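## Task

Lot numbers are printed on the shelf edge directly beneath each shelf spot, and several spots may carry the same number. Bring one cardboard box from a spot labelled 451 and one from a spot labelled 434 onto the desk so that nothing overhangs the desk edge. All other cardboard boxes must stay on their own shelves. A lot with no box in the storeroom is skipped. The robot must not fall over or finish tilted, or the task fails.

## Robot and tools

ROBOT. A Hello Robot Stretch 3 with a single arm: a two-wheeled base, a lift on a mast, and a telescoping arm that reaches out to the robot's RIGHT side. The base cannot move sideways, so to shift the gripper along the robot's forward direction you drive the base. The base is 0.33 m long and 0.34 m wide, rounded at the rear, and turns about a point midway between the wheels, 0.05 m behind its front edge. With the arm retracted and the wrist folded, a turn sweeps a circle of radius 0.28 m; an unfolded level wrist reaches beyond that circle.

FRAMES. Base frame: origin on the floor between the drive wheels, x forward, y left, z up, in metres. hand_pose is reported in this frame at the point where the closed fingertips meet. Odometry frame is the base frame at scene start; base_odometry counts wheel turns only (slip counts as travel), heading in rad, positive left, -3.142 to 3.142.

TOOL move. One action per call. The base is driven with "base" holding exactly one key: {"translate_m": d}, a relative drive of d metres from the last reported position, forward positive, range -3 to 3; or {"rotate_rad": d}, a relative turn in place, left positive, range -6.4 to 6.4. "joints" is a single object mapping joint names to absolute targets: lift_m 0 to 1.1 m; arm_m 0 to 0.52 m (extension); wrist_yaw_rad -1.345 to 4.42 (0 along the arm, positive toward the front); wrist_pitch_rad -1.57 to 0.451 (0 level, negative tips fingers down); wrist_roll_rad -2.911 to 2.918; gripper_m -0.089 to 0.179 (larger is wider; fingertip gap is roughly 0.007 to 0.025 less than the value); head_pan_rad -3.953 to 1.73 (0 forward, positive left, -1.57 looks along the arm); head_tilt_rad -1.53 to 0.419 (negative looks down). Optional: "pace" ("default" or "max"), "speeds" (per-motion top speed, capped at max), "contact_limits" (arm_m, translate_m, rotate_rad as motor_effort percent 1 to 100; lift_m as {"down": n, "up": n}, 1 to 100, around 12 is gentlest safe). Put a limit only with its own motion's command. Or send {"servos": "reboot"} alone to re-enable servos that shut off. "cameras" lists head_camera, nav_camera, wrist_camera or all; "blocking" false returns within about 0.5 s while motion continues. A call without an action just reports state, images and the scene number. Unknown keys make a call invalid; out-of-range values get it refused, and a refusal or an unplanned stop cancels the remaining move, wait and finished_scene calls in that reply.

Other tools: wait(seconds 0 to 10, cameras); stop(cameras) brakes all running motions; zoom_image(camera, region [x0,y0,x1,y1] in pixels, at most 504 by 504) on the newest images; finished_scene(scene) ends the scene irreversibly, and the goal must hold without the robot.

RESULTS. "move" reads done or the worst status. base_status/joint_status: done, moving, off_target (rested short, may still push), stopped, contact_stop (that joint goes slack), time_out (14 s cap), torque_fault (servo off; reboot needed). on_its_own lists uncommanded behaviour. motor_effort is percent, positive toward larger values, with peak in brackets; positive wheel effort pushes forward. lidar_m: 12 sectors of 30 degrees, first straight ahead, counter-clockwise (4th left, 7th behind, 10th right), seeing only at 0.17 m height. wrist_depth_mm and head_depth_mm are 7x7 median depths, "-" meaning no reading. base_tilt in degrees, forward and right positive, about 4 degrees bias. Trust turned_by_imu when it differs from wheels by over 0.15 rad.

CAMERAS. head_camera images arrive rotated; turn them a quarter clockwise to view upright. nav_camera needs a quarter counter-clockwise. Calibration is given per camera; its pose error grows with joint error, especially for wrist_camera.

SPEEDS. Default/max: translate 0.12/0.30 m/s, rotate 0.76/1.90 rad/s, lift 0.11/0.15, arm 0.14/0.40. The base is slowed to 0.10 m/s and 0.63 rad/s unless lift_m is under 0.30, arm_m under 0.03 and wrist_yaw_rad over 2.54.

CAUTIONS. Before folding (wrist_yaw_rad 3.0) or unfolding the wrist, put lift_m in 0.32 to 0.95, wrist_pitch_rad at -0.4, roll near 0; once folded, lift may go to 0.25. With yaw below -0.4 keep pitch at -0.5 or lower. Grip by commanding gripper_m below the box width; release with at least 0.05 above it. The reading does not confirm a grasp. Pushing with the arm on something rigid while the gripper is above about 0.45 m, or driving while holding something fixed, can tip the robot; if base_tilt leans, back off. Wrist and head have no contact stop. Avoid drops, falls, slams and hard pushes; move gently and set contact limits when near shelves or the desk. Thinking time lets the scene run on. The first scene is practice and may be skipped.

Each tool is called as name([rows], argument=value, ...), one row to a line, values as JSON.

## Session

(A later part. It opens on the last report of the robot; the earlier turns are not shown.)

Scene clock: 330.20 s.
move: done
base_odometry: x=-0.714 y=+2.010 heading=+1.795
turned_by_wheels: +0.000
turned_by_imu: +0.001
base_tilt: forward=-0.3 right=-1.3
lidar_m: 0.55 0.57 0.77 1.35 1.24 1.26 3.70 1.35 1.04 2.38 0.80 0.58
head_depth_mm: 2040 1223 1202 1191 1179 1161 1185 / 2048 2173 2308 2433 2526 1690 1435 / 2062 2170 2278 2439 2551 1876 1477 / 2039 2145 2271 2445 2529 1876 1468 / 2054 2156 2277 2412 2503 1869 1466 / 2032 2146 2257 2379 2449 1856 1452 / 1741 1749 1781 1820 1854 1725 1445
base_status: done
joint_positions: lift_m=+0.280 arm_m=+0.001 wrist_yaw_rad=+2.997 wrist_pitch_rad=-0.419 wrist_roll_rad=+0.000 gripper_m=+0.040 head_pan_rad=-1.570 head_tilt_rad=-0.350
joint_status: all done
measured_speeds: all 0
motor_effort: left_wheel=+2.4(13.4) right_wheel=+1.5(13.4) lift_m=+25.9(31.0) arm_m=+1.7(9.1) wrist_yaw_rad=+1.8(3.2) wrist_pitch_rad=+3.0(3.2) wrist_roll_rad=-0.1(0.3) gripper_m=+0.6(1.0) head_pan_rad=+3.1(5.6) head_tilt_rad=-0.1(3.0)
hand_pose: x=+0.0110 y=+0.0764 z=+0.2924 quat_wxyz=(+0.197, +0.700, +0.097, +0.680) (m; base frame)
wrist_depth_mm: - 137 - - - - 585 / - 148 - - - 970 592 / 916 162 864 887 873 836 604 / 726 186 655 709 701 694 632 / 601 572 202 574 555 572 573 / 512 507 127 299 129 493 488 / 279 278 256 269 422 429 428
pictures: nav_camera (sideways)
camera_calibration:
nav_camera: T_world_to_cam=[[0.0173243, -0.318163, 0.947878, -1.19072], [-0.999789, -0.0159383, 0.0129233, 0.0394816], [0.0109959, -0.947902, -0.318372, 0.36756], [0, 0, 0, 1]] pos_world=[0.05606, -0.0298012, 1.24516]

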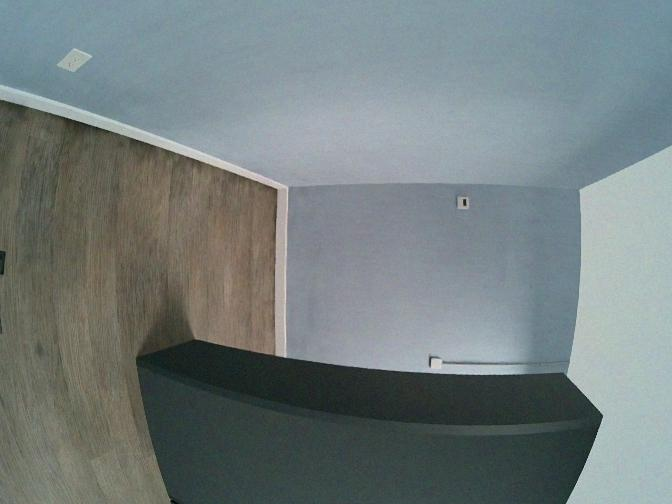

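move(base={"rotate_rad":-1.58}, pace="max")

move(base={"translate_m":1.9}, joints={"head_pan_rad":-1.57}, pace="max", cameras=["nav_camera","head_camera"])

move(joints={"head_pan_rad":-2.2,"head_tilt_rad":-0.4}, pace="max", cameras=["nav_camera","head_camera"])

Scene clock: 342.70 s.
move: done
base_odometry: x=-0.714 y=+2.010 heading=+0.215
turned_by_wheels: -1.580
turned_by_imu: -1.550
base_tilt: forward=-0.3 right=-1.2
lidar_m: 2.26 0.80 0.58 0.55 0.57 0.78 1.36 1.25 1.27 3.71 1.33 1.04
head_depth_mm: 3307 3575 3477 2050 2330 1924 1500 / 3630 3767 - 3709 2667 1903 1476 / 3563 3762 - 3905 2664 1884 1468 / 3588 3737 - 3797 2594 1875 1471 / 3539 3698 - 3767 2599 1871 1465 / 3503 3645 3868 3752 2554 1849 1449 / 3519 2781 2884 2935 2560 1835 1455
base_status: done
joint_positions: lift_m=+0.280 arm_m=+0.001 wrist_yaw_rad=+2.997 wrist_pitch_rad=-0.419 wrist_roll_rad=+0.000 gripper_m=+0.040 head_pan_rad=-1.570 head_tilt_rad=-0.350
joint_status: not commanded
measured_speeds: all 0
motor_effort: left_wheel=+6.4(14.9) right_wheel=-8.1(14.8) lift_m=+26.7(27.3) arm_m=-4.0(5.8) wrist_yaw_rad=+1.3(3.2) wrist_pitch_rad=+3.1(3.2) wrist_roll_rad=+0.1(0.3) gripper_m=+0.4(0.8) head_pan_rad=+2.6(3.3) head_tilt_rad=+0.8(0.9)
hand_pose: x=+0.0110 y=+0.0764 z=+0.2924 quat_wxyz=(+0.197, +0.700, +0.097, +0.680) (m; base frame)
wrist_depth_mm: 506 137 539 554 568 587 606 / 556 148 580 600 616 623 - / 608 162 194 - - - - / - 179 188 683 678 688 697 / 598 582 203 565 563 579 568 / 505 509 127 299 129 491 494 / 280 279 257 269 421 431 429
pictures: none

Scene clock: 350.47 s.
move: done
base_odometry: x=+1.142 y=+2.415 heading=+0.215
turned_by_wheels: +0.000
turned_by_imu: +0.002
base_tilt: forward=-0.3 right=-1.1
lidar_m: 0.51 0.52 0.60 0.58 0.60 0.81 2.18 0.67 1.34 2.06 0.73 0.53
head_depth_mm: 1822 1996 1340 1364 1423 1526 1405 / 2846 2066 2156 2255 2260 1812 1483 / 3530 3721 3896 3320 2518 1887 1476 / 3582 3783 - - 2638 1879 1463 / 3383 3718 - - 2608 1851 1465 / 2328 2392 2422 2506 2312 1857 1452 / 1521 1538 1557 1589 1624 1630 1440
base_status: done
joint_positions: lift_m=+0.280 arm_m=+0.001 wrist_yaw_rad=+2.997 wrist_pitch_rad=-0.419 wrist_roll_rad=+0.000 gripper_m=+0.040 head_pan_rad=-1.570 head_tilt_rad=-0.350
joint_status: all done
measured_speeds: all 0
motor_effort: left_wheel=+5.9(14.0) right_wheel=+0.1(14.1) lift_m=+29.8(29.8) arm_m=-10.5(13.7) wrist_yaw_rad=+2.1(3.7) wrist_pitch_rad=+3.0(3.2) wrist_roll_rad=+0.1(0.3) gripper_m=+0.3(1.1) head_pan_rad=+2.1(3.4) head_tilt_rad=+1.8(2.6)
hand_pose: x=+0.0110 y=+0.0764 z=+0.2924 quat_wxyz=(+0.197, +0.700, +0.097, +0.680) (m; base frame)
wrist_depth_mm: 530 137 557 577 595 603 549 / 584 148 602 610 634 664 529 / 630 161 171 - - 713 535 / - 183 191 678 698 695 542 / 599 572 203 562 562 575 536 / 516 503 126 298 129 496 491 / 280 279 256 269 426 430 428
pictures: head_camera (sideways), nav_camera (sideways)
camera_calibration:
head_camera: T_world_to_cam=[[-0.0465197, 0.29314, -0.954937, 1.2586], [0.99752, -0.0369137, -0.0599257, 0.0715417], [-0.0528169, -0.955357, -0.290696, 0.334295], [0, 0, 0, 1]] pos_world=[0.00484177, -0.046933, 1.30335]
nav_camera: T_world_to_cam=[[0.0173243, -0.318163, 0.947878, -1.19072], [-0.999789, -0.0159383, 0.0129233, 0.0394816], [0.0109959, -0.947902, -0.318372, 0.36756], [0, 0, 0, 1]] pos_world=[0.05606, -0.0298012, 1.24516]

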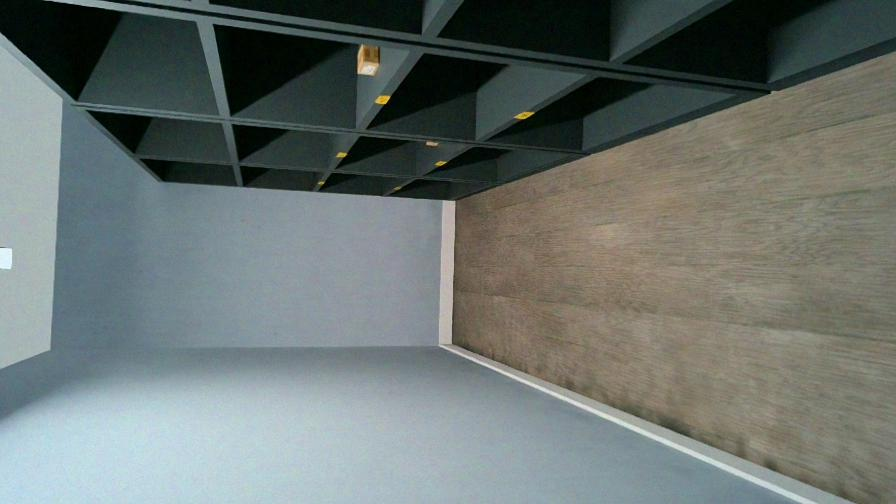

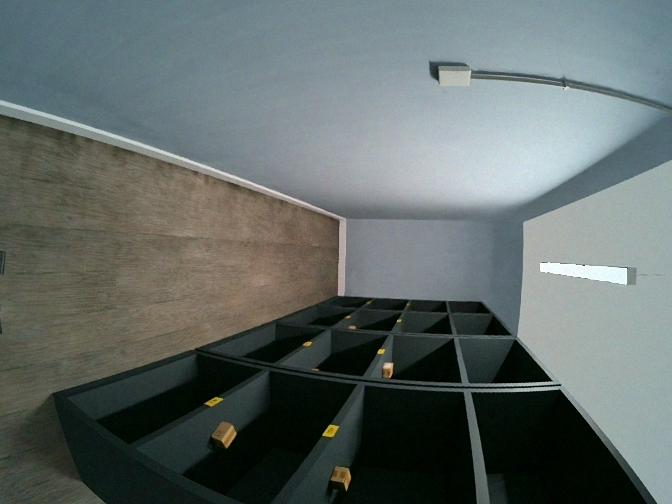

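Scene clock: 351.27 s.
move: done
base_odometry: x=+1.142 y=+2.415 heading=+0.215
turned_by_wheels: +0.000
turned_by_imu: +0.000
base_tilt: forward=-0.3 right=-1.2
lidar_m: 0.51 0.52 0.60 0.58 0.60 0.81 2.17 0.67 1.34 2.06 0.72 0.53
head_depth_mm: 589 642 709 788 892 1021 1190 / 552 584 632 695 770 865 988 / 1108 1202 1285 806 747 805 873 / 1274 1363 1441 1008 1447 1060 1289 / 1276 1369 1466 1206 1425 1500 1320 / 1206 1276 1342 1434 1489 1607 1399 / 1159 1244 1328 1854 2031 1684 1396
base_status: not commanded
joint_positions: lift_m=+0.280 arm_m=+0.001 wrist_yaw_rad=+2.997 wrist_pitch_rad=-0.419 wrist_roll_rad=+0.000 gripper_m=+0.040 head_pan_rad=-2.214 head_tilt_rad=-0.397
joint_status: all done
measured_speeds: all 0
motor_effort: left_wheel=+5.4(6.4) right_wheel=+0.0(0.9) lift_m=+29.8(30.1) arm_m=-10.8(11.5) wrist_yaw_rad=+2.4(2.4) wrist_pitch_rad=+3.1(3.1) wrist_roll_rad=-0.1(0.3) gripper_m=+0.3(0.8) head_pan_rad=-0.4(4.1) head_tilt_rad=-4.2(7.0)
hand_pose: x=+0.0110 y=+0.0764 z=+0.2924 quat_wxyz=(+0.197, +0.700, +0.097, +0.680) (m; base frame)
wrist_depth_mm: 526 137 557 574 591 612 544 / 573 148 599 620 633 663 529 / 622 162 171 - - 712 531 / - 182 191 687 708 701 543 / 595 580 203 566 562 578 538 / 511 510 127 298 129 495 494 / 280 279 256 268 422 430 433
pictures: head_camera (sideways), nav_camera (sideways)
camera_calibration:
head_camera: T_world_to_cam=[[0.165646, 0.297945, -0.940101, 1.23793], [0.776878, -0.626619, -0.0617079, 0.0752121], [-0.607471, -0.720123, -0.335264, 0.395651], [0, 0, 0, 1]] pos_world=[-0.0231415, -0.0367877, 1.30106]
nav_camera: T_world_to_cam=[[-0.203831, -0.300102, 0.931876, -1.16854], [-0.809088, 0.58756, 0.012245, 0.0392097], [-0.551208, -0.751473, -0.362571, 0.428466], [0, 0, 0, 1]] pos_world=[0.0297133, -0.0517384, 1.2438]

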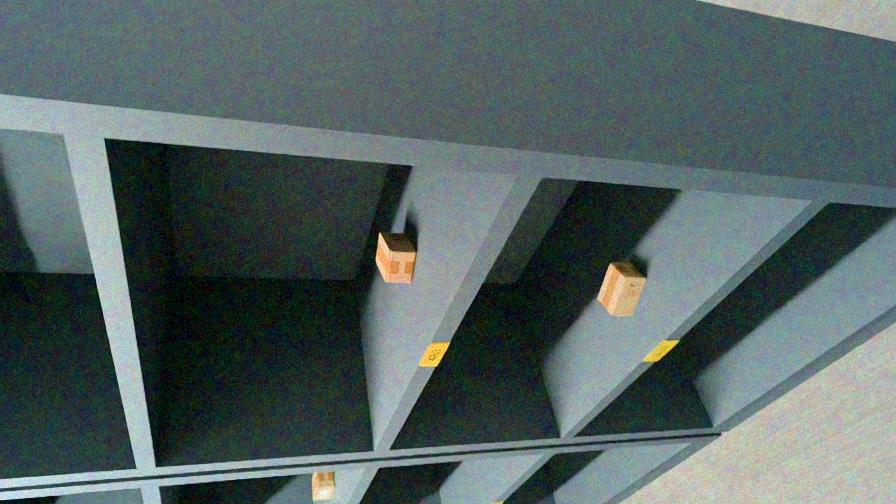

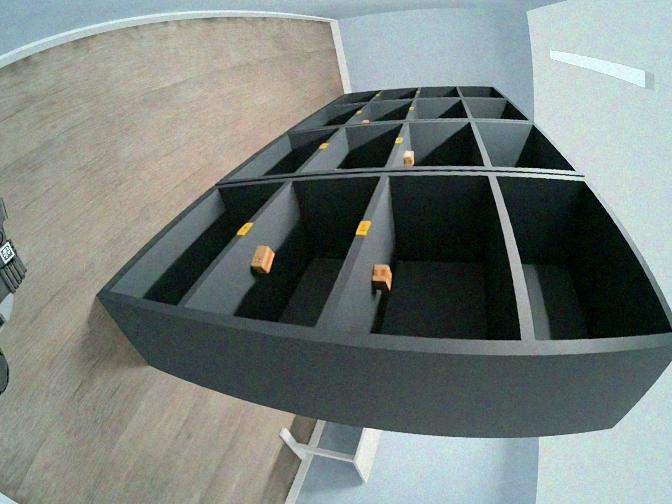

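zoom_image(camera="head_camera", region=[410, 330, 460, 380])

zoom_image(camera="head_camera", region=[635, 325, 685, 375])

move(joints={"head_pan_rad":-1.85,"head_tilt_rad":-0.35}, pace="max", cameras=["head_camera"])

Scaled by 10.080 from the camera's 896x504 image, which has a finer 1280x720 frame.

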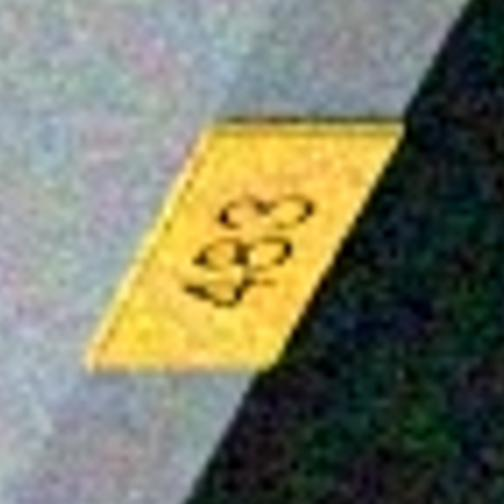

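Scaled by 10.080 from the camera's 896x504 image, which has a finer 1280x720 frame.

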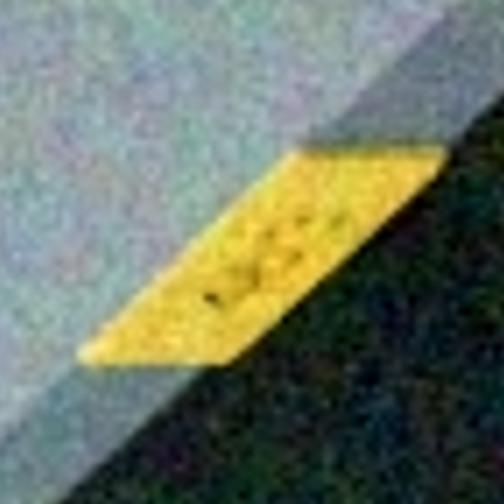

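Scene clock: 359.57 s.
move: done
base_odometry: x=+1.142 y=+2.415 heading=+0.215
turned_by_wheels: +0.000
turned_by_imu: +0.000
base_tilt: forward=-0.3 right=-1.3
lidar_m: 0.51 0.52 0.60 0.58 0.60 0.81 2.18 0.67 1.34 2.06 0.73 0.53
head_depth_mm: 1277 1311 1437 1032 1433 1130 908 / 1239 1289 1390 1208 1556 1141 1357 / 1214 1275 1361 1424 1494 1630 1425 / 1985 2096 2201 2311 2186 1724 1454 / 3217 2905 3042 3238 2461 1856 1456 / 3455 3648 3907 - 2536 1836 1444 / 3450 3556 3841 3892 2550 1826 1440
base_status: not commanded
joint_positions: lift_m=+0.280 arm_m=+0.001 wrist_yaw_rad=+2.997 wrist_pitch_rad=-0.419 wrist_roll_rad=+0.000 gripper_m=+0.040 head_pan_rad=-1.838 head_tilt_rad=-0.356
joint_status: all done
measured_speeds: all 0
motor_effort: left_wheel=+6.3(6.4) right_wheel=+0.6(0.6) lift_m=+30.7(31.1) arm_m=-10.4(10.4) wrist_yaw_rad=+2.0(2.7) wrist_pitch_rad=+3.1(3.1) wrist_roll_rad=-0.2(0.3) gripper_m=+0.4(0.6) head_pan_rad=+2.0(4.9) head_tilt_rad=+5.7(6.8)
hand_pose: x=+0.0110 y=+0.0764 z=+0.2924 quat_wxyz=(+0.197, +0.700, +0.097, +0.680) (m; base frame)
wrist_depth_mm: 528 137 558 578 588 610 546 / 579 147 601 615 628 664 531 / 622 161 171 - - 718 542 / - 183 191 675 703 686 536 / 599 567 203 570 562 580 538 / 514 505 127 299 129 497 490 / 279 279 257 268 424 432 433
pictures: head_camera (sideways)
camera_calibration:
head_camera: T_world_to_cam=[[0.0342161, 0.300154, -0.953277, 1.25591], [0.952141, -0.299676, -0.0601822, 0.0721379], [-0.303738, -0.905595, -0.296043, 0.342741], [0, 0, 0, 1]] pos_world=[-0.0075545, -0.0449642, 1.30304]

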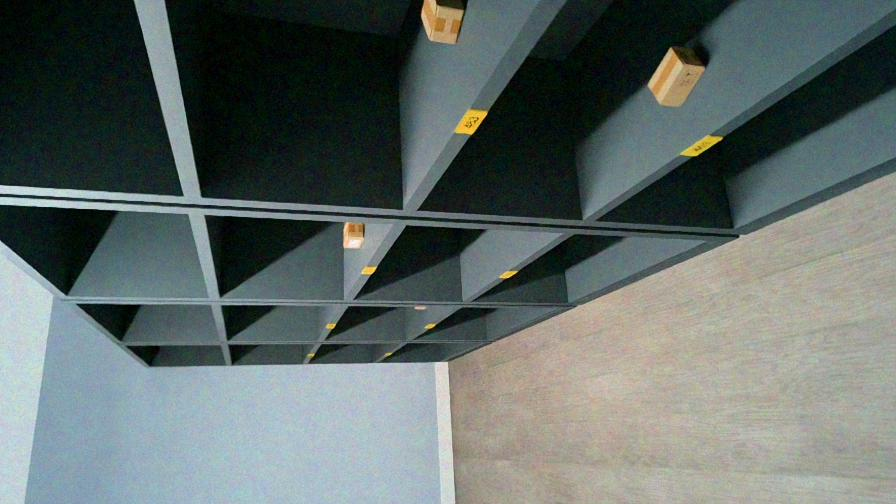

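zoom_image(camera="head_camera", region=[675, 120, 725, 170])

zoom_image(camera="head_camera", region=[350, 250, 390, 290])

zoom_image(camera="head_camera", region=[410, 300, 450, 340])

zoom_image(camera="head_camera", region=[490, 255, 530, 295])

Scaled by 10.080 from the camera's 896x504 image, which has a finer 1280x720 frame.

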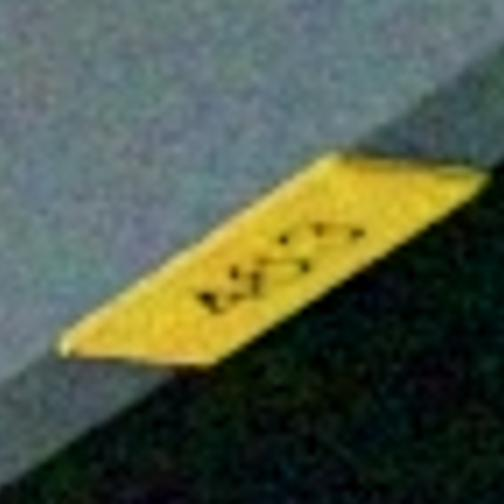

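Scaled by 12.600 from the camera's 896x504 image, which has a finer 1280x720 frame.

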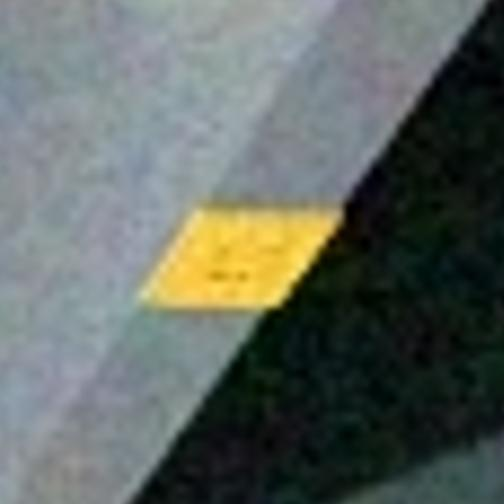

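Scaled by 12.600 from the camera's 896x504 image, which has a finer 1280x720 frame.

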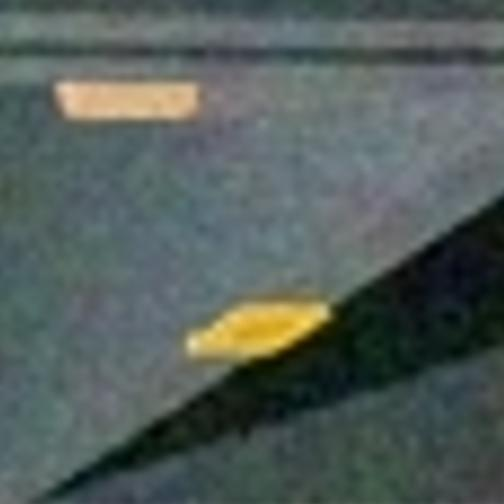

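Scaled by 12.600 from the camera's 896x504 image, which has a finer 1280x720 frame.

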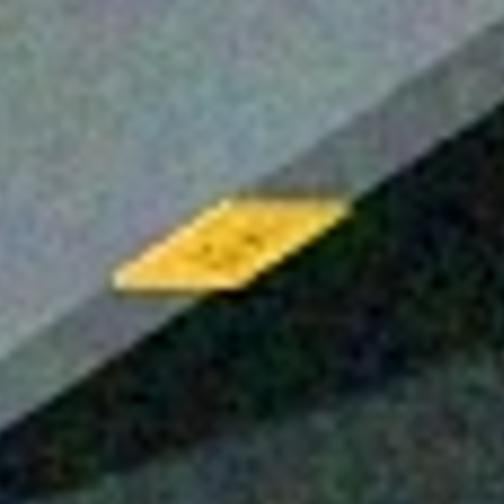

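move(base={"rotate_rad":-1.585}, joints={"head_pan_rad":-1.57,"head_tilt_rad":-0.5}, pace="max")

move(base={"translate_m":0.7}, pace="max", cameras=["head_camera","nav_camera"])

Scene clock: 383.87 s.
move: done
base_odometry: x=+1.142 y=+2.415 heading=-1.369
turned_by_wheels: -1.585
turned_by_imu: -1.553
base_tilt: forward=-0.3 right=-1.3
lidar_m: 1.99 0.72 0.52 0.51 0.52 0.60 0.58 0.60 0.82 2.22 0.67 1.34
head_depth_mm: 1642 1608 1554 1544 1516 1478 1307 / 2391 2336 2263 2206 1976 1627 1316 / 2708 2914 3106 2996 2105 1601 1313 / 2671 2897 3169 2957 2073 1605 1310 / 2707 2884 3158 2874 2059 1586 1298 / 2687 2899 3178 2897 2040 1590 1295 / 2722 2940 3027 2883 2025 1574 1263
base_status: done
joint_positions: lift_m=+0.280 arm_m=+0.001 wrist_yaw_rad=+2.997 wrist_pitch_rad=-0.419 wrist_roll_rad=+0.000 gripper_m=+0.040 head_pan_rad=-1.569 head_tilt_rad=-0.500
joint_status: all done
measured_speeds: all 0
motor_effort: left_wheel=+5.6(14.9) right_wheel=-8.6(14.6) lift_m=+27.5(31.2) arm_m=-12.3(13.2) wrist_yaw_rad=+1.7(2.7) wrist_pitch_rad=+3.1(3.1) wrist_roll_rad=-0.2(0.3) gripper_m=+0.8(1.1) head_pan_rad=+1.6(5.5) head_tilt_rad=-3.9(7.6)
hand_pose: x=+0.0110 y=+0.0764 z=+0.2924 quat_wxyz=(+0.197, +0.700, +0.097, +0.680) (m; base frame)
wrist_depth_mm: 469 137 495 510 524 536 544 / 512 147 525 537 - - - / 546 162 170 - - - - / - 177 189 - 669 662 659 / 594 570 203 565 563 577 577 / 509 508 126 298 129 491 489 / 278 278 257 268 424 433 429
pictures: none

Scene clock: 387.53 s.
move: done
base_odometry: x=+1.282 y=+1.730 heading=-1.370
turned_by_wheels: +0.000
turned_by_imu: +0.001
base_tilt: forward=-0.3 right=-1.2
lidar_m: 2.01 0.72 0.53 0.51 0.53 0.72 1.27 1.32 0.54 0.82 0.88 0.79
head_depth_mm: 603 609 598 588 570 648 1287 / 772 818 870 724 588 808 760 / 778 835 912 723 1097 954 799 / 772 839 912 716 1085 949 795 / 774 835 909 707 1083 946 791 / 775 833 909 666 1077 936 786 / 774 835 911 660 1070 934 783
base_status: done
joint_positions: lift_m=+0.280 arm_m=+0.001 wrist_yaw_rad=+2.998 wrist_pitch_rad=-0.419 wrist_roll_rad=+0.000 gripper_m=+0.040 head_pan_rad=-1.569 head_tilt_rad=-0.500
joint_status: not commanded
measured_speeds: all 0
motor_effort: left_wheel=-0.4(12.7) right_wheel=+4.8(13.2) lift_m=+26.8(27.0) arm_m=-10.5(12.9) wrist_yaw_rad=+1.7(3.1) wrist_pitch_rad=+3.0(3.2) wrist_roll_rad=+0.0(0.3) gripper_m=+0.0(0.9) head_pan_rad=-0.7(2.5) head_tilt_rad=-4.2(5.2)
hand_pose: x=+0.0110 y=+0.0764 z=+0.2924 quat_wxyz=(+0.197, +0.700, +0.097, +0.680) (m; base frame)
wrist_depth_mm: 472 137 499 515 530 531 539 / 515 148 529 538 - - - / - 162 170 - - - - / - 178 189 656 675 673 668 / 593 578 203 565 565 579 578 / 510 508 127 300 129 494 491 / 279 281 259 269 420 432 427
pictures: head_camera (sideways), nav_camera (sideways)
camera_calibration:
head_camera: T_world_to_cam=[[-0.0470956, 0.432166, -0.900563, 1.18762], [0.997536, -0.0265927, -0.0649282, 0.0780834], [-0.0520081, -0.901402, -0.429849, 0.515332], [0, 0, 0, 1]] pos_world=[0.00484231, -0.0466526, 1.29612]
nav_camera: T_world_to_cam=[[0.0178544, -0.455963, 0.88982, -1.11498], [-0.999771, -0.0186382, 0.01051, 0.0426159], [0.0117924, -0.889804, -0.456191, 0.546864], [0, 0, 0, 1]] pos_world=[0.0560646, -0.0209924, 1.24116]

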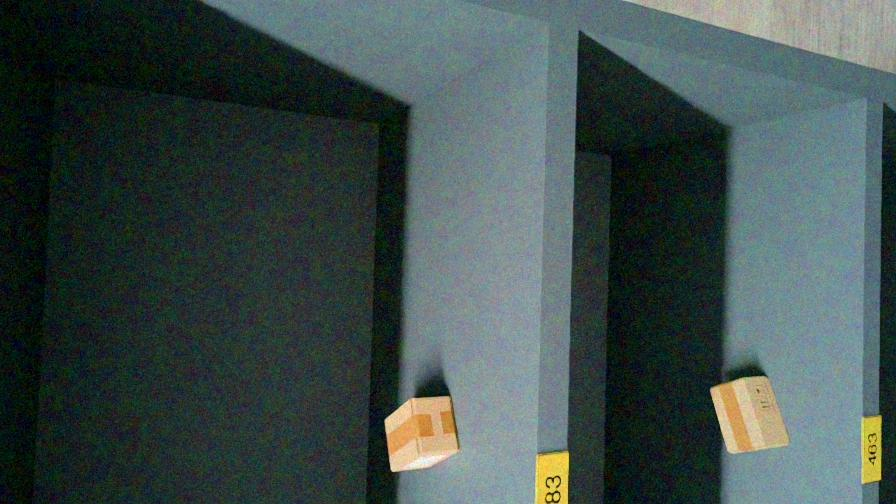

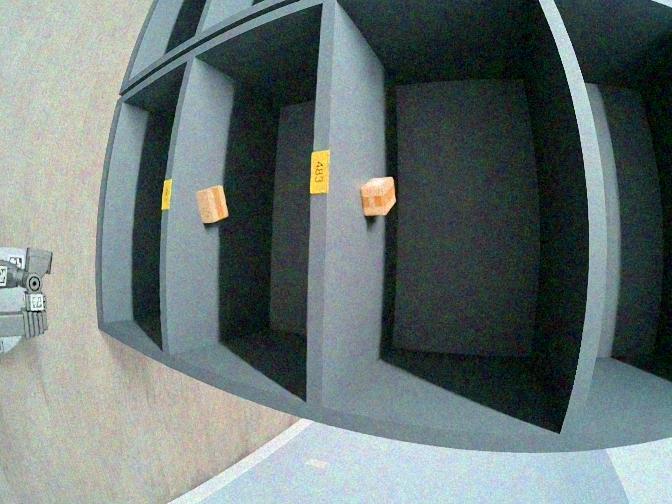

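move(base={"translate_m":1.1}, pace="max", cameras=["head_camera","nav_camera"])

Scene clock: 398.63 s.
move: done
base_odometry: x=+1.502 y=+0.652 heading=-1.369
turned_by_wheels: +0.000
turned_by_imu: +0.000
base_tilt: forward=-0.3 right=-1.2
lidar_m: 2.01 0.73 0.53 0.51 0.53 0.72 1.99 1.34 0.62 0.94 0.68 0.70
head_depth_mm: 776 837 907 739 590 915 785 / 777 835 916 729 584 962 799 / 774 833 907 724 580 956 800 / 770 836 909 714 1087 945 793 / 768 829 908 616 1084 906 785 / 770 832 909 696 1078 935 785 / 768 831 902 692 1070 931 781
base_status: done
joint_positions: lift_m=+0.280 arm_m=+0.001 wrist_yaw_rad=+2.998 wrist_pitch_rad=-0.419 wrist_roll_rad=+0.000 gripper_m=+0.040 head_pan_rad=-1.570 head_tilt_rad=-0.500
joint_status: not commanded
measured_speeds: all 0
motor_effort: left_wheel=+4.6(15.4) right_wheel=-0.2(12.5) lift_m=+23.9(31.0) arm_m=-6.3(9.4) wrist_yaw_rad=+1.3(3.2) wrist_pitch_rad=+3.0(3.2) wrist_roll_rad=+0.0(0.4) gripper_m=+0.2(0.9) head_pan_rad=-2.9(3.9) head_tilt_rad=-3.8(5.1)
hand_pose: x=+0.0110 y=+0.0764 z=+0.2924 quat_wxyz=(+0.197, +0.700, +0.097, +0.680) (m; base frame)
wrist_depth_mm: 479 137 498 516 527 536 539 / 519 148 532 543 - - - / - 161 170 - - - - / - 178 189 651 676 666 664 / 604 572 203 563 565 576 575 / 510 508 126 299 129 498 488 / 281 278 257 267 421 431 432
pictures: head_camera (sideways), nav_camera (sideways)
camera_calibration:
head_camera: T_world_to_cam=[[-0.0466117, 0.432442, -0.900456, 1.18749], [0.997505, -0.0276946, -0.0649356, 0.0780432], [-0.0530187, -0.901236, -0.430072, 0.515635], [0, 0, 0, 1]] pos_world=[0.00484091, -0.0466521, 1.29611]
nav_camera: T_world_to_cam=[[0.0173522, -0.45618, 0.889718, -1.11483], [-0.999791, -0.0175245, 0.0105137, 0.0426301], [0.0107957, -0.889715, -0.456389, 0.54717], [0, 0, 0, 1]] pos_world=[0.0560588, -0.0209892, 1.24115]

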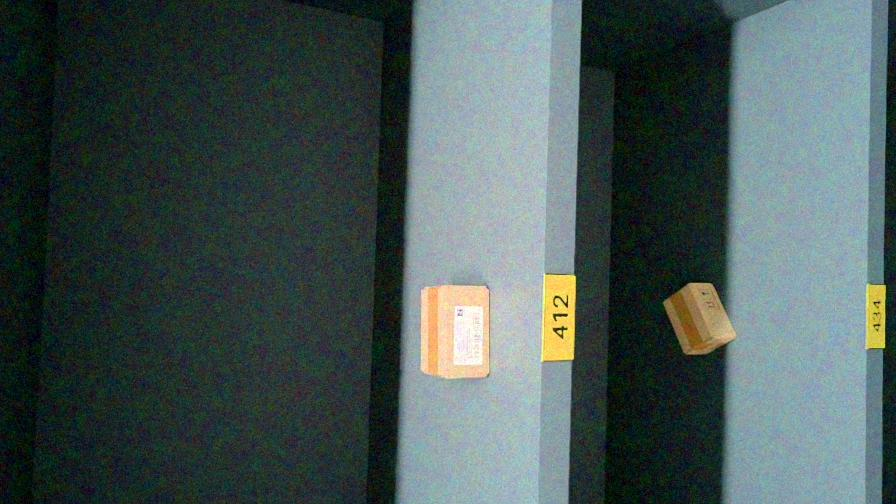

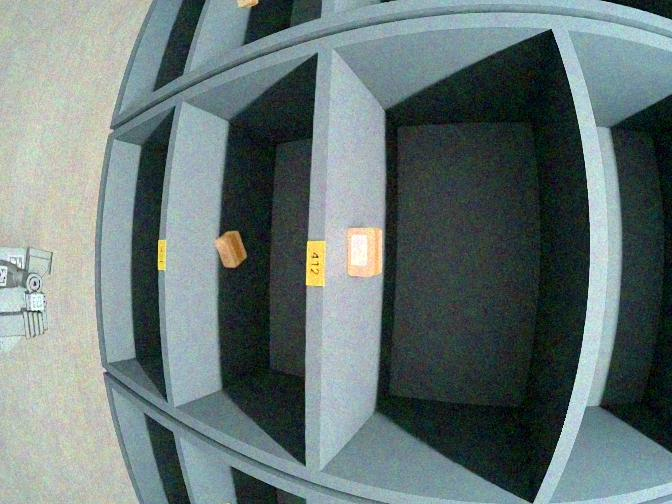

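move(joints={"lift_m":0.68}, pace="max")

move(joints={"wrist_yaw_rad":0,"gripper_m":0.17}, pace="max")

move(joints={"wrist_pitch_rad":-0.5}, cameras=["head_camera","wrist_camera"])

Scene clock: 416.50 s.
move: done
base_odometry: x=+1.502 y=+0.652 heading=-1.369
turned_by_wheels: +0.000
turned_by_imu: +0.000
base_tilt: forward=-0.3 right=-1.2
lidar_m: 2.02 0.73 0.53 0.51 0.53 0.73 1.99 1.35 0.62 0.94 0.68 0.70
head_depth_mm: 777 839 906 740 590 916 785 / 776 837 910 732 584 956 805 / 772 834 909 720 580 957 797 / 772 831 908 714 1085 948 794 / 769 836 906 617 1086 907 790 / 769 832 905 696 1081 941 786 / 767 834 904 693 1070 935 782
base_status: not commanded
joint_positions: lift_m=+0.680 arm_m=+0.001 wrist_yaw_rad=+2.998 wrist_pitch_rad=-0.419 wrist_roll_rad=+0.000 gripper_m=+0.040 head_pan_rad=-1.570 head_tilt_rad=-0.500
joint_status: all done
measured_speeds: all 0
motor_effort: left_wheel=+4.8(5.4) right_wheel=-0.6(1.7) lift_m=+28.5(34.5) arm_m=-2.7(5.3) wrist_yaw_rad=+1.4(3.3) wrist_pitch_rad=+3.0(3.2) wrist_roll_rad=+0.0(0.3) gripper_m=+0.0(0.9) head_pan_rad=-3.2(3.8) head_tilt_rad=-3.3(4.0)
hand_pose: x=+0.0110 y=+0.0765 z=+0.6926 quat_wxyz=(+0.197, +0.700, +0.097, +0.680) (m; base frame)
wrist_depth_mm: 477 137 502 519 527 538 543 / 522 148 527 549 - - - / - 162 170 - - - - / - 178 188 - - - - / - - 202 - 152 - - / - - 127 - 127 919 927 / 828 - 259 864 824 848 830
pictures: none

Scene clock: 418.33 s.
move: done
base_odometry: x=+1.502 y=+0.652 heading=-1.369
turned_by_wheels: +0.000
turned_by_imu: +0.000
base_tilt: forward=-0.3 right=-1.1
lidar_m: 2.02 0.73 0.53 0.51 0.53 0.73 2.00 1.35 0.62 0.95 0.67 0.70
head_depth_mm: 772 837 905 739 589 915 785 / 772 835 910 730 584 957 803 / 771 836 910 722 578 954 798 / 771 834 906 714 1092 946 790 / 768 834 908 617 1081 911 792 / 769 835 907 694 1073 934 788 / 770 830 903 690 1074 931 785
base_status: not commanded
joint_positions: lift_m=+0.680 arm_m=+0.001 wrist_yaw_rad=+0.003 wrist_pitch_rad=-0.419 wrist_roll_rad=+0.000 gripper_m=+0.170 head_pan_rad=-1.570 head_tilt_rad=-0.500
joint_status: all done
measured_speeds: all 0
motor_effort: left_wheel=+5.1(5.3) right_wheel=-0.7(1.5) lift_m=+23.5(27.5) arm_m=-1.7(3.5) wrist_yaw_rad=-3.7(9.9) wrist_pitch_rad=+2.9(3.1) wrist_roll_rad=+0.0(0.3) gripper_m=+0.3(83.8) head_pan_rad=-3.0(3.6) head_tilt_rad=-2.2(3.4)
hand_pose: x=-0.0208 y=-0.3699 z=+0.6925 quat_wxyz=(+0.692, +0.148, -0.691, -0.146) (m; base frame)
wrist_depth_mm: - - - - - 620 - / - - - - - 677 - / - - - 510 - 546 - / 493 492 484 484 477 475 455 / 419 402 402 399 397 394 393 / 117 127 371 368 361 356 345 / - 746 - - - - 106
pictures: none

Scene clock: 419.10 s.
move: done
base_odometry: x=+1.502 y=+0.652 heading=-1.369
turned_by_wheels: +0.000
turned_by_imu: +0.000
base_tilt: forward=-0.2 right=-1.2
lidar_m: 2.01 0.73 0.53 0.51 0.53 0.72 1.99 1.35 0.62 0.95 0.68 0.70
head_depth_mm: 774 837 906 739 589 912 785 / 772 836 910 732 584 960 801 / 774 836 912 723 580 956 797 / 770 834 910 714 1090 947 794 / 768 832 906 616 1081 909 787 / 770 833 906 694 1074 933 790 / 771 832 903 693 1064 931 784
base_status: not commanded
joint_positions: lift_m=+0.680 arm_m=+0.001 wrist_yaw_rad=+0.003 wrist_pitch_rad=-0.511 wrist_roll_rad=+0.000 gripper_m=+0.170 head_pan_rad=-1.570 head_tilt_rad=-0.500
joint_status: all done
measured_speeds: all 0
motor_effort: left_wheel=+4.9(5.3) right_wheel=-0.7(1.6) lift_m=+23.2(23.9) arm_m=-1.1(2.1) wrist_yaw_rad=-2.8(5.0) wrist_pitch_rad=+1.6(3.8) wrist_roll_rad=+0.1(0.3) gripper_m=+1.0(1.0) head_pan_rad=-3.1(3.8) head_tilt_rad=-2.6(3.2)
hand_pose: x=-0.0209 y=-0.3573 z=+0.6724 quat_wxyz=(+0.685, +0.180, -0.683, -0.178) (m; base frame)
wrist_depth_mm: - - - - - 626 - / - - - - - - - / 515 490 486 500 493 491 471 / 424 417 417 414 409 407 405 / 381 370 379 367 369 357 352 / - 124 - - - - - / - 123 - - - - 106
pictures: head_camera (sideways), wrist_camera
camera_calibration:
head_camera: T_world_to_cam=[[-0.046608, 0.432523, -0.900418, 1.18745], [0.997505, -0.0276888, -0.064934, 0.0780414], [-0.0530169, -0.901198, -0.430153, 0.515742], [0, 0, 0, 1]] pos_world=[0.00484092, -0.0466517, 1.29611]
wrist_camera: T_world_to_cam=[[-0.998887, -0.037389, -0.0287527, -0.00824387], [-0.00269855, 0.653908, -0.756569, 0.774877], [0.047089, -0.75565, -0.653281, 0.336489], [0, 0, 0, 1]] pos_world=[-0.0219886, -0.252739, 0.805833]

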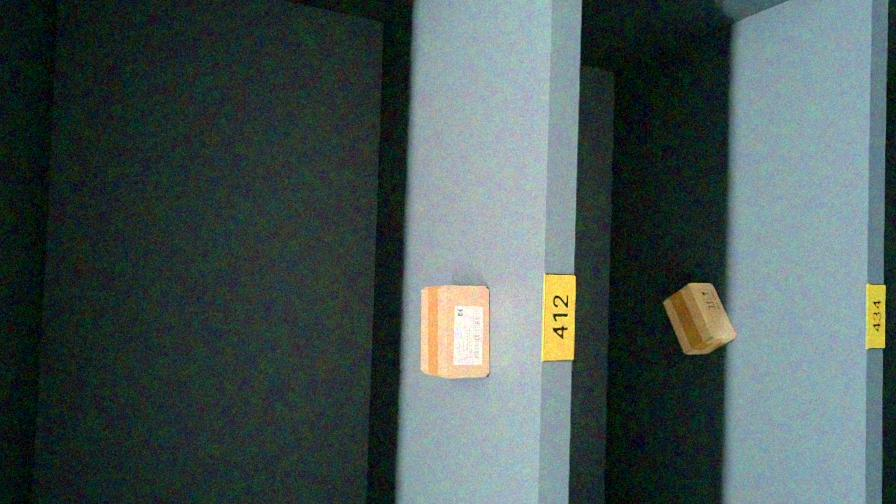

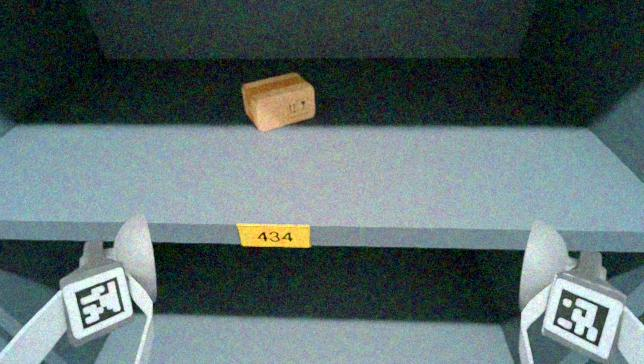

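move(base={"translate_m":-0.024}, joints={"wrist_yaw_rad":0.57})

move(joints={"arm_m":0.39})

move(joints={"lift_m":0.63}, contact_limits={"lift_m":{"down":20}}, cameras=["wrist_camera"])

Scene clock: 439.10 s.
move: done
base_odometry: x=+1.498 y=+0.675 heading=-1.369
turned_by_wheels: +0.000
turned_by_imu: +0.000
base_tilt: forward=-0.1 right=-1.2
lidar_m: 2.02 0.73 0.53 0.51 0.53 0.73 1.99 1.35 0.61 0.94 0.69 0.70
head_depth_mm: 773 834 899 739 591 902 783 / 775 836 910 729 584 962 802 / 770 831 910 722 580 949 797 / 769 833 906 712 1090 951 794 / 773 835 906 631 1081 909 792 / 771 830 904 626 1076 935 787 / 768 830 900 688 1068 932 784
base_status: done
joint_positions: lift_m=+0.680 arm_m=+0.001 wrist_yaw_rad=+0.567 wrist_pitch_rad=-0.511 wrist_roll_rad=+0.000 gripper_m=+0.170 head_pan_rad=-1.570 head_tilt_rad=-0.500
joint_status: all done
measured_speeds: all 0
motor_effort: left_wheel=-4.4(8.1) right_wheel=-8.3(12.5) lift_m=+24.4(25.2) arm_m=+1.1(1.3) wrist_yaw_rad=+2.5(4.8) wrist_pitch_rad=+1.5(1.8) wrist_roll_rad=+0.0(0.3) gripper_m=+0.8(1.0) head_pan_rad=-2.8(3.5) head_tilt_rad=-1.3(2.5)
hand_pose: x=+0.0922 y=-0.3242 z=+0.6724 quat_wxyz=(+0.707, +0.363, -0.606, +0.019) (m; base frame)
wrist_depth_mm: 804 470 498 - - - - / - 508 - - - 469 - / - - 502 495 492 457 487 / - - - 422 409 407 402 / - 958 786 937 368 349 346 / 123 141 873 - - 134 301 / 116 806 806 - - - 106
pictures: none

Scene clock: 443.17 s.
move: done
base_odometry: x=+1.498 y=+0.675 heading=-1.369
turned_by_wheels: +0.000
turned_by_imu: +0.000
base_tilt: forward=-0.4 right=-1.3
lidar_m: 2.02 0.73 0.53 0.51 0.53 0.73 1.99 1.34 0.61 0.94 0.69 0.70
head_depth_mm: 775 835 896 739 589 907 786 / 770 835 912 730 585 930 409 / 772 835 912 721 579 627 777 / 770 833 908 714 602 680 791 / 770 832 907 630 696 883 790 / 772 832 904 625 1075 907 786 / 768 831 903 691 1071 935 781
base_status: not commanded
joint_positions: lift_m=+0.680 arm_m=+0.390 wrist_yaw_rad=+0.567 wrist_pitch_rad=-0.511 wrist_roll_rad=+0.000 gripper_m=+0.170 head_pan_rad=-1.570 head_tilt_rad=-0.500
joint_status: all done
measured_speeds: all 0
motor_effort: left_wheel=-4.2(4.9) right_wheel=-7.8(8.9) lift_m=+25.5(26.2) arm_m=+13.3(15.4) wrist_yaw_rad=+2.5(4.0) wrist_pitch_rad=+1.7(1.9) wrist_roll_rad=-0.2(0.3) gripper_m=+1.1(1.2) head_pan_rad=-2.8(3.4) head_tilt_rad=-1.0(2.4)
hand_pose: x=+0.0922 y=-0.7136 z=+0.6723 quat_wxyz=(+0.707, +0.363, -0.606, +0.019) (m; base frame)
wrist_depth_mm: 366 439 - - - - - / 380 457 - - - - - / 401 469 495 462 - - - / 405 415 414 411 392 - - / 366 354 349 348 348 345 329 / 123 141 308 253 302 295 299 / 261 267 272 221 257 263 106
pictures: none

Scene clock: 444.47 s.
move: done
base_odometry: x=+1.498 y=+0.675 heading=-1.369
turned_by_wheels: +0.000
turned_by_imu: +0.000
base_tilt: forward=-0.3 right=-1.2
lidar_m: 2.02 0.73 0.53 0.51 0.53 0.72 1.99 1.34 0.60 0.94 0.69 0.70
head_depth_mm: 774 835 900 737 590 904 782 / 771 836 910 731 583 963 745 / 771 832 905 720 579 614 755 / 770 833 905 714 1090 654 793 / 769 832 905 632 1075 882 790 / 768 833 907 624 1076 907 786 / 769 831 904 690 1060 930 781
base_status: not commanded
joint_positions: lift_m=+0.630 arm_m=+0.390 wrist_yaw_rad=+0.567 wrist_pitch_rad=-0.512 wrist_roll_rad=+0.000 gripper_m=+0.170 head_pan_rad=-1.570 head_tilt_rad=-0.500
joint_status: all done
measured_speeds: all 0
motor_effort: left_wheel=-4.1(4.7) right_wheel=-7.8(9.0) lift_m=+26.1(26.1) arm_m=+13.0(13.8) wrist_yaw_rad=+1.9(3.2) wrist_pitch_rad=+1.7(1.9) wrist_roll_rad=+0.0(0.3) gripper_m=+0.7(1.1) head_pan_rad=-2.5(3.2) head_tilt_rad=-1.0(2.1)
contact_limits: lift_m down 20 (down: maximum 72; up: maximum 65)
hand_pose: x=+0.0922 y=-0.7135 z=+0.6222 quat_wxyz=(+0.707, +0.363, -0.606, +0.019) (m; base frame)
wrist_depth_mm: 367 435 - - - - - / 379 457 485 - - - - / 393 413 408 402 382 - - / 342 340 336 332 329 319 305 / 294 280 288 285 284 279 279 / 117 140 251 191 201 239 243 / 214 219 221 178 179 214 106
pictures: wrist_camera
camera_calibration:
wrist_camera: T_world_to_cam=[[-0.824311, -0.565406, -0.0287551, -0.302996], [-0.352158, 0.551859, -0.755935, 0.929095], [0.443279, -0.612999, -0.654015, 0.0948163], [0, 0, 0, 1]] pos_world=[0.0353951, -0.625922, 0.755633]

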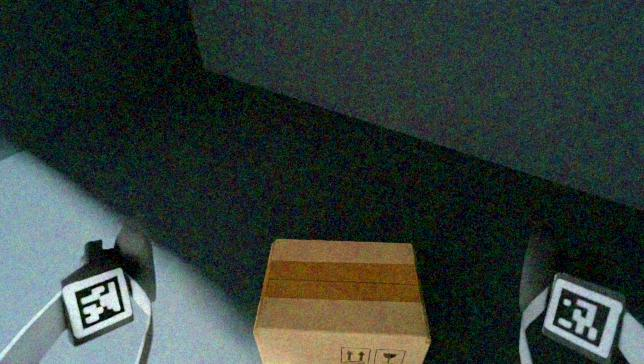

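move(base={"translate_m":0.006}, joints={"arm_m":0.402})

move(joints={"lift_m":0.585}, contact_limits={"lift_m":{"down":20}}, speeds={"lift_m":0.05}, cameras=["wrist_camera"])

Scene clock: 453.30 s.
move: done
base_odometry: x=+1.499 y=+0.669 heading=-1.369
turned_by_wheels: +0.000
turned_by_imu: +0.000
base_tilt: forward=-0.4 right=-1.2
lidar_m: 2.02 0.73 0.53 0.51 0.53 0.72 2.00 1.34 0.61 0.94 0.69 0.70
head_depth_mm: 773 836 903 740 588 906 784 / 773 836 913 731 583 958 743 / 770 833 909 721 580 619 756 / 770 833 906 715 663 666 795 / 770 831 907 629 1082 883 791 / 771 833 906 656 1074 907 787 / 766 829 903 688 1068 934 784
base_status: done
joint_positions: lift_m=+0.630 arm_m=+0.402 wrist_yaw_rad=+0.567 wrist_pitch_rad=-0.512 wrist_roll_rad=+0.000 gripper_m=+0.170 head_pan_rad=-1.570 head_tilt_rad=-0.500
joint_status: all done
measured_speeds: all 0
motor_effort: left_wheel=+5.2(8.3) right_wheel=+4.2(7.3) lift_m=+29.1(31.0) arm_m=+13.3(15.2) wrist_yaw_rad=+2.5(3.2) wrist_pitch_rad=+1.8(1.8) wrist_roll_rad=-0.3(0.3) gripper_m=+0.8(0.8) head_pan_rad=-2.7(3.7) head_tilt_rad=-0.9(1.2)
contact_limits: lift_m down 20 (down: maximum 72; up: maximum 65)
hand_pose: x=+0.0922 y=-0.7255 z=+0.6222 quat_wxyz=(+0.707, +0.363, -0.606, +0.019) (m; base frame)
wrist_depth_mm: 363 429 - - - - - / 379 452 490 - - - - / 383 411 406 403 377 - - / 341 340 338 335 330 317 - / 292 278 288 286 283 281 280 / 117 141 250 192 202 241 243 / 213 218 221 170 174 213 106
pictures: none

Scene clock: 454.73 s.
move: done
base_odometry: x=+1.499 y=+0.669 heading=-1.369
turned_by_wheels: +0.000
turned_by_imu: +0.000
base_tilt: forward=-0.4 right=-1.1
lidar_m: 2.01 0.73 0.53 0.51 0.53 0.72 1.99 1.35 0.61 0.95 0.69 0.70
head_depth_mm: 772 837 901 739 589 901 784 / 771 836 912 730 584 963 779 / 771 832 906 723 579 666 737 / 769 835 908 716 1090 678 794 / 770 833 908 627 1082 882 788 / 768 830 903 656 1075 932 783 / 766 828 902 690 1069 932 782
base_status: not commanded
joint_positions: lift_m=+0.585 arm_m=+0.402 wrist_yaw_rad=+0.567 wrist_pitch_rad=-0.512 wrist_roll_rad=+0.000 gripper_m=+0.170 head_pan_rad=-1.570 head_tilt_rad=-0.500
joint_status: all done
measured_speeds: all 0
motor_effort: left_wheel=+5.1(5.4) right_wheel=+3.2(4.1) lift_m=+23.2(26.8) arm_m=+12.5(13.6) wrist_yaw_rad=+2.9(3.0) wrist_pitch_rad=+1.6(1.8) wrist_roll_rad=-0.1(0.4) gripper_m=+0.7(1.2) head_pan_rad=-2.5(3.4) head_tilt_rad=-0.2(1.1)
contact_limits: lift_m down 20 (down: maximum 72; up: maximum 65)
hand_pose: x=+0.0922 y=-0.7255 z=+0.5772 quat_wxyz=(+0.707, +0.363, -0.606, +0.019) (m; base frame)
wrist_depth_mm: 362 428 - - - - - / 379 413 410 384 - - - / 330 328 322 321 316 300 - / 272 271 267 266 264 262 259 / 232 229 222 162 166 224 222 / 117 140 150 145 140 190 194 / 116 174 168 147 143 169 106
pictures: wrist_camera
camera_calibration:
wrist_camera: T_world_to_cam=[[-0.824222, -0.565534, -0.0287824, -0.311083], [-0.352267, 0.551872, -0.755874, 0.901614], [0.443357, -0.612869, -0.654084, 0.0582195], [0, 0, 0, 1]] pos_world=[0.0353951, -0.637823, 0.710634]

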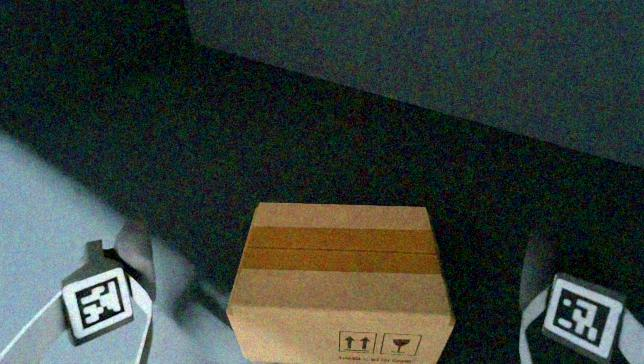

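move(joints={"gripper_m":0.055}, cameras=["wrist_camera"])

Scene clock: 462.30 s.
move: done
base_odometry: x=+1.499 y=+0.669 heading=-1.369
turned_by_wheels: +0.000
turned_by_imu: +0.000
base_tilt: forward=-0.3 right=-1.3
lidar_m: 2.01 0.73 0.53 0.51 0.53 0.73 1.99 1.35 0.61 0.94 0.69 0.70
head_depth_mm: 773 838 897 737 590 900 784 / 772 833 908 729 583 961 780 / 772 837 909 720 579 668 738 / 768 835 912 713 1083 678 793 / 771 830 906 628 1083 869 789 / 768 830 906 656 1078 935 784 / 769 827 902 688 1067 932 781
base_status: not commanded
joint_positions: lift_m=+0.585 arm_m=+0.402 wrist_yaw_rad=+0.567 wrist_pitch_rad=-0.512 wrist_roll_rad=+0.000 gripper_m=+0.056 head_pan_rad=-1.570 head_tilt_rad=-0.500
joint_status: all done
measured_speeds: all 0
motor_effort: left_wheel=+4.7(5.3) right_wheel=+3.8(4.3) lift_m=+23.0(24.3) arm_m=+11.2(12.0) wrist_yaw_rad=+1.4(3.5) wrist_pitch_rad=+1.9(1.9) wrist_roll_rad=+0.0(0.3) gripper_m=-12.6(86.1) head_pan_rad=-2.3(3.3) head_tilt_rad=+0.5(1.0)
contact_limits: lift_m down 20 (down: maximum 72; up: maximum 65)
hand_pose: x=+0.0921 y=-0.7254 z=+0.5771 quat_wxyz=(+0.707, +0.364, -0.606, +0.019) (m; base frame)
wrist_depth_mm: 360 433 - - - - - / 376 414 408 385 - - - / 330 327 324 321 317 301 - / 273 270 266 265 264 260 257 / 232 229 157 162 161 223 221 / 201 200 135 145 137 189 193 / 183 169 158 148 144 125 172
pictures: wrist_camera
camera_calibration:
wrist_camera: T_world_to_cam=[[-0.82423, -0.565523, -0.0287883, -0.311072], [-0.352495, 0.552209, -0.755522, 0.901588], [0.443162, -0.612576, -0.654491, 0.0587025], [0, 0, 0, 1]] pos_world=[0.0353955, -0.637823, 0.710634]

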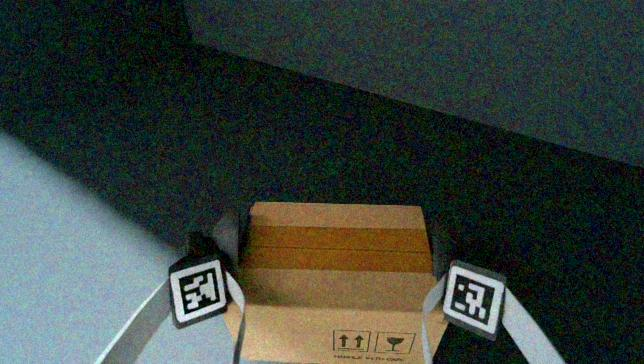

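move(joints={"lift_m":0.65}, speeds={"lift_m":0.06}, cameras=["wrist_camera"])

move(joints={"arm_m":0.0}, cameras=["wrist_camera"])

Scene clock: 470.00 s.
move: done
base_odometry: x=+1.499 y=+0.669 heading=-1.369
turned_by_wheels: +0.000
turned_by_imu: +0.000
base_tilt: forward=-0.4 right=-1.2
lidar_m: 2.02 0.73 0.53 0.51 0.53 0.73 2.00 1.34 0.61 0.94 0.69 0.70
head_depth_mm: 771 837 899 737 590 905 785 / 773 836 908 730 584 963 444 / 769 833 907 720 580 617 776 / 768 834 911 711 632 677 794 / 769 830 905 627 733 861 789 / 769 830 907 653 1073 937 785 / 767 831 903 689 1072 932 779
base_status: not commanded
joint_positions: lift_m=+0.650 arm_m=+0.402 wrist_yaw_rad=+0.567 wrist_pitch_rad=-0.519 wrist_roll_rad=+0.000 gripper_m=+0.056 head_pan_rad=-1.570 head_tilt_rad=-0.500
joint_status: all done
measured_speeds: all 0
motor_effort: left_wheel=+4.7(5.5) right_wheel=+3.4(4.3) lift_m=+31.7(33.9) arm_m=+9.9(10.4) wrist_yaw_rad=+0.7(2.7) wrist_pitch_rad=+3.0(3.1) wrist_roll_rad=-0.1(0.3) gripper_m=-12.5(13.4) head_pan_rad=-2.9(3.4) head_tilt_rad=+1.2(1.7)
hand_pose: x=+0.0916 y=-0.7246 z=+0.6407 quat_wxyz=(+0.707, +0.365, -0.605, +0.017) (m; base frame)
wrist_depth_mm: 364 430 - - - - - / 378 452 507 - - - - / 397 438 438 421 - - - / 368 366 362 358 354 341 - / 314 313 158 162 161 304 299 / 274 279 135 144 137 258 264 / 249 230 157 147 144 225 236
pictures: wrist_camera
camera_calibration:
wrist_camera: T_world_to_cam=[[-0.824343, -0.565343, -0.029072, -0.308882], [-0.355037, 0.556324, -0.7513, 0.94962], [0.440916, -0.609007, -0.65932, 0.10688], [0, 0, 0, 1]] pos_world=[0.0354, -0.63783, 0.774938]

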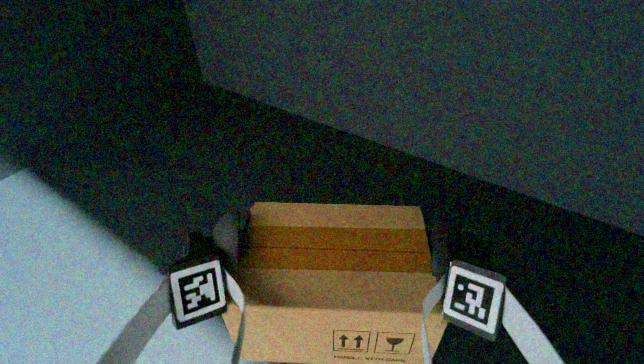

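Scene clock: 474.17 s.
move: done
base_odometry: x=+1.499 y=+0.669 heading=-1.369
turned_by_wheels: +0.000
turned_by_imu: +0.000
base_tilt: forward=-0.4 right=-1.2
lidar_m: 2.02 0.73 0.53 0.51 0.53 0.72 1.99 1.35 0.61 0.94 0.69 0.70
head_depth_mm: 774 838 900 741 590 906 783 / 774 836 912 729 583 962 802 / 771 835 912 721 579 952 798 / 771 833 907 713 1089 948 797 / 767 835 904 628 1089 943 791 / 770 831 907 655 1074 938 787 / 768 829 901 688 1069 931 781
base_status: not commanded
joint_positions: lift_m=+0.650 arm_m=+0.001 wrist_yaw_rad=+0.567 wrist_pitch_rad=-0.519 wrist_roll_rad=+0.000 gripper_m=+0.056 head_pan_rad=-1.570 head_tilt_rad=-0.500
joint_status: all done
measured_speeds: all 0
motor_effort: left_wheel=+4.8(5.3) right_wheel=+3.5(4.3) lift_m=+26.1(32.2) arm_m=-12.3(14.8) wrist_yaw_rad=+1.4(3.5) wrist_pitch_rad=+3.2(3.2) wrist_roll_rad=-0.1(0.4) gripper_m=-12.6(13.2) head_pan_rad=-2.6(3.1) head_tilt_rad=+1.5(2.3)
hand_pose: x=+0.0916 y=-0.3231 z=+0.6406 quat_wxyz=(+0.707, +0.366, -0.605, +0.017) (m; base frame)
wrist_depth_mm: - 465 497 - - - - / - 508 508 514 514 511 500 / - - 475 435 431 427 422 / - - - 402 371 356 352 / - - 157 161 161 314 302 / 891 867 135 145 137 122 282 / 803 740 151 148 142 108 -
pictures: wrist_camera
camera_calibration:
wrist_camera: T_world_to_cam=[[-0.824323, -0.565376, -0.0290173, -0.0819507], [-0.355329, 0.556615, -0.750947, 0.725987], [0.440719, -0.608712, -0.659725, 0.351721], [0, 0, 0, 1]] pos_world=[0.0354004, -0.236331, 0.774838]

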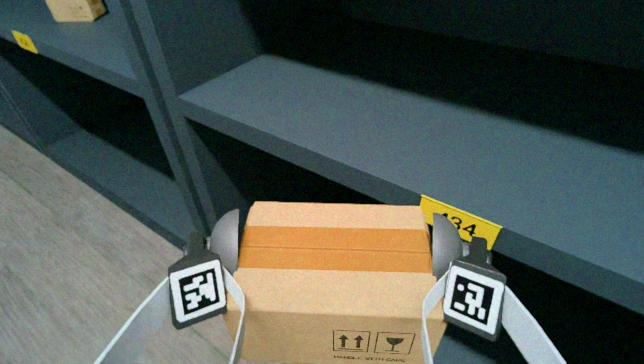

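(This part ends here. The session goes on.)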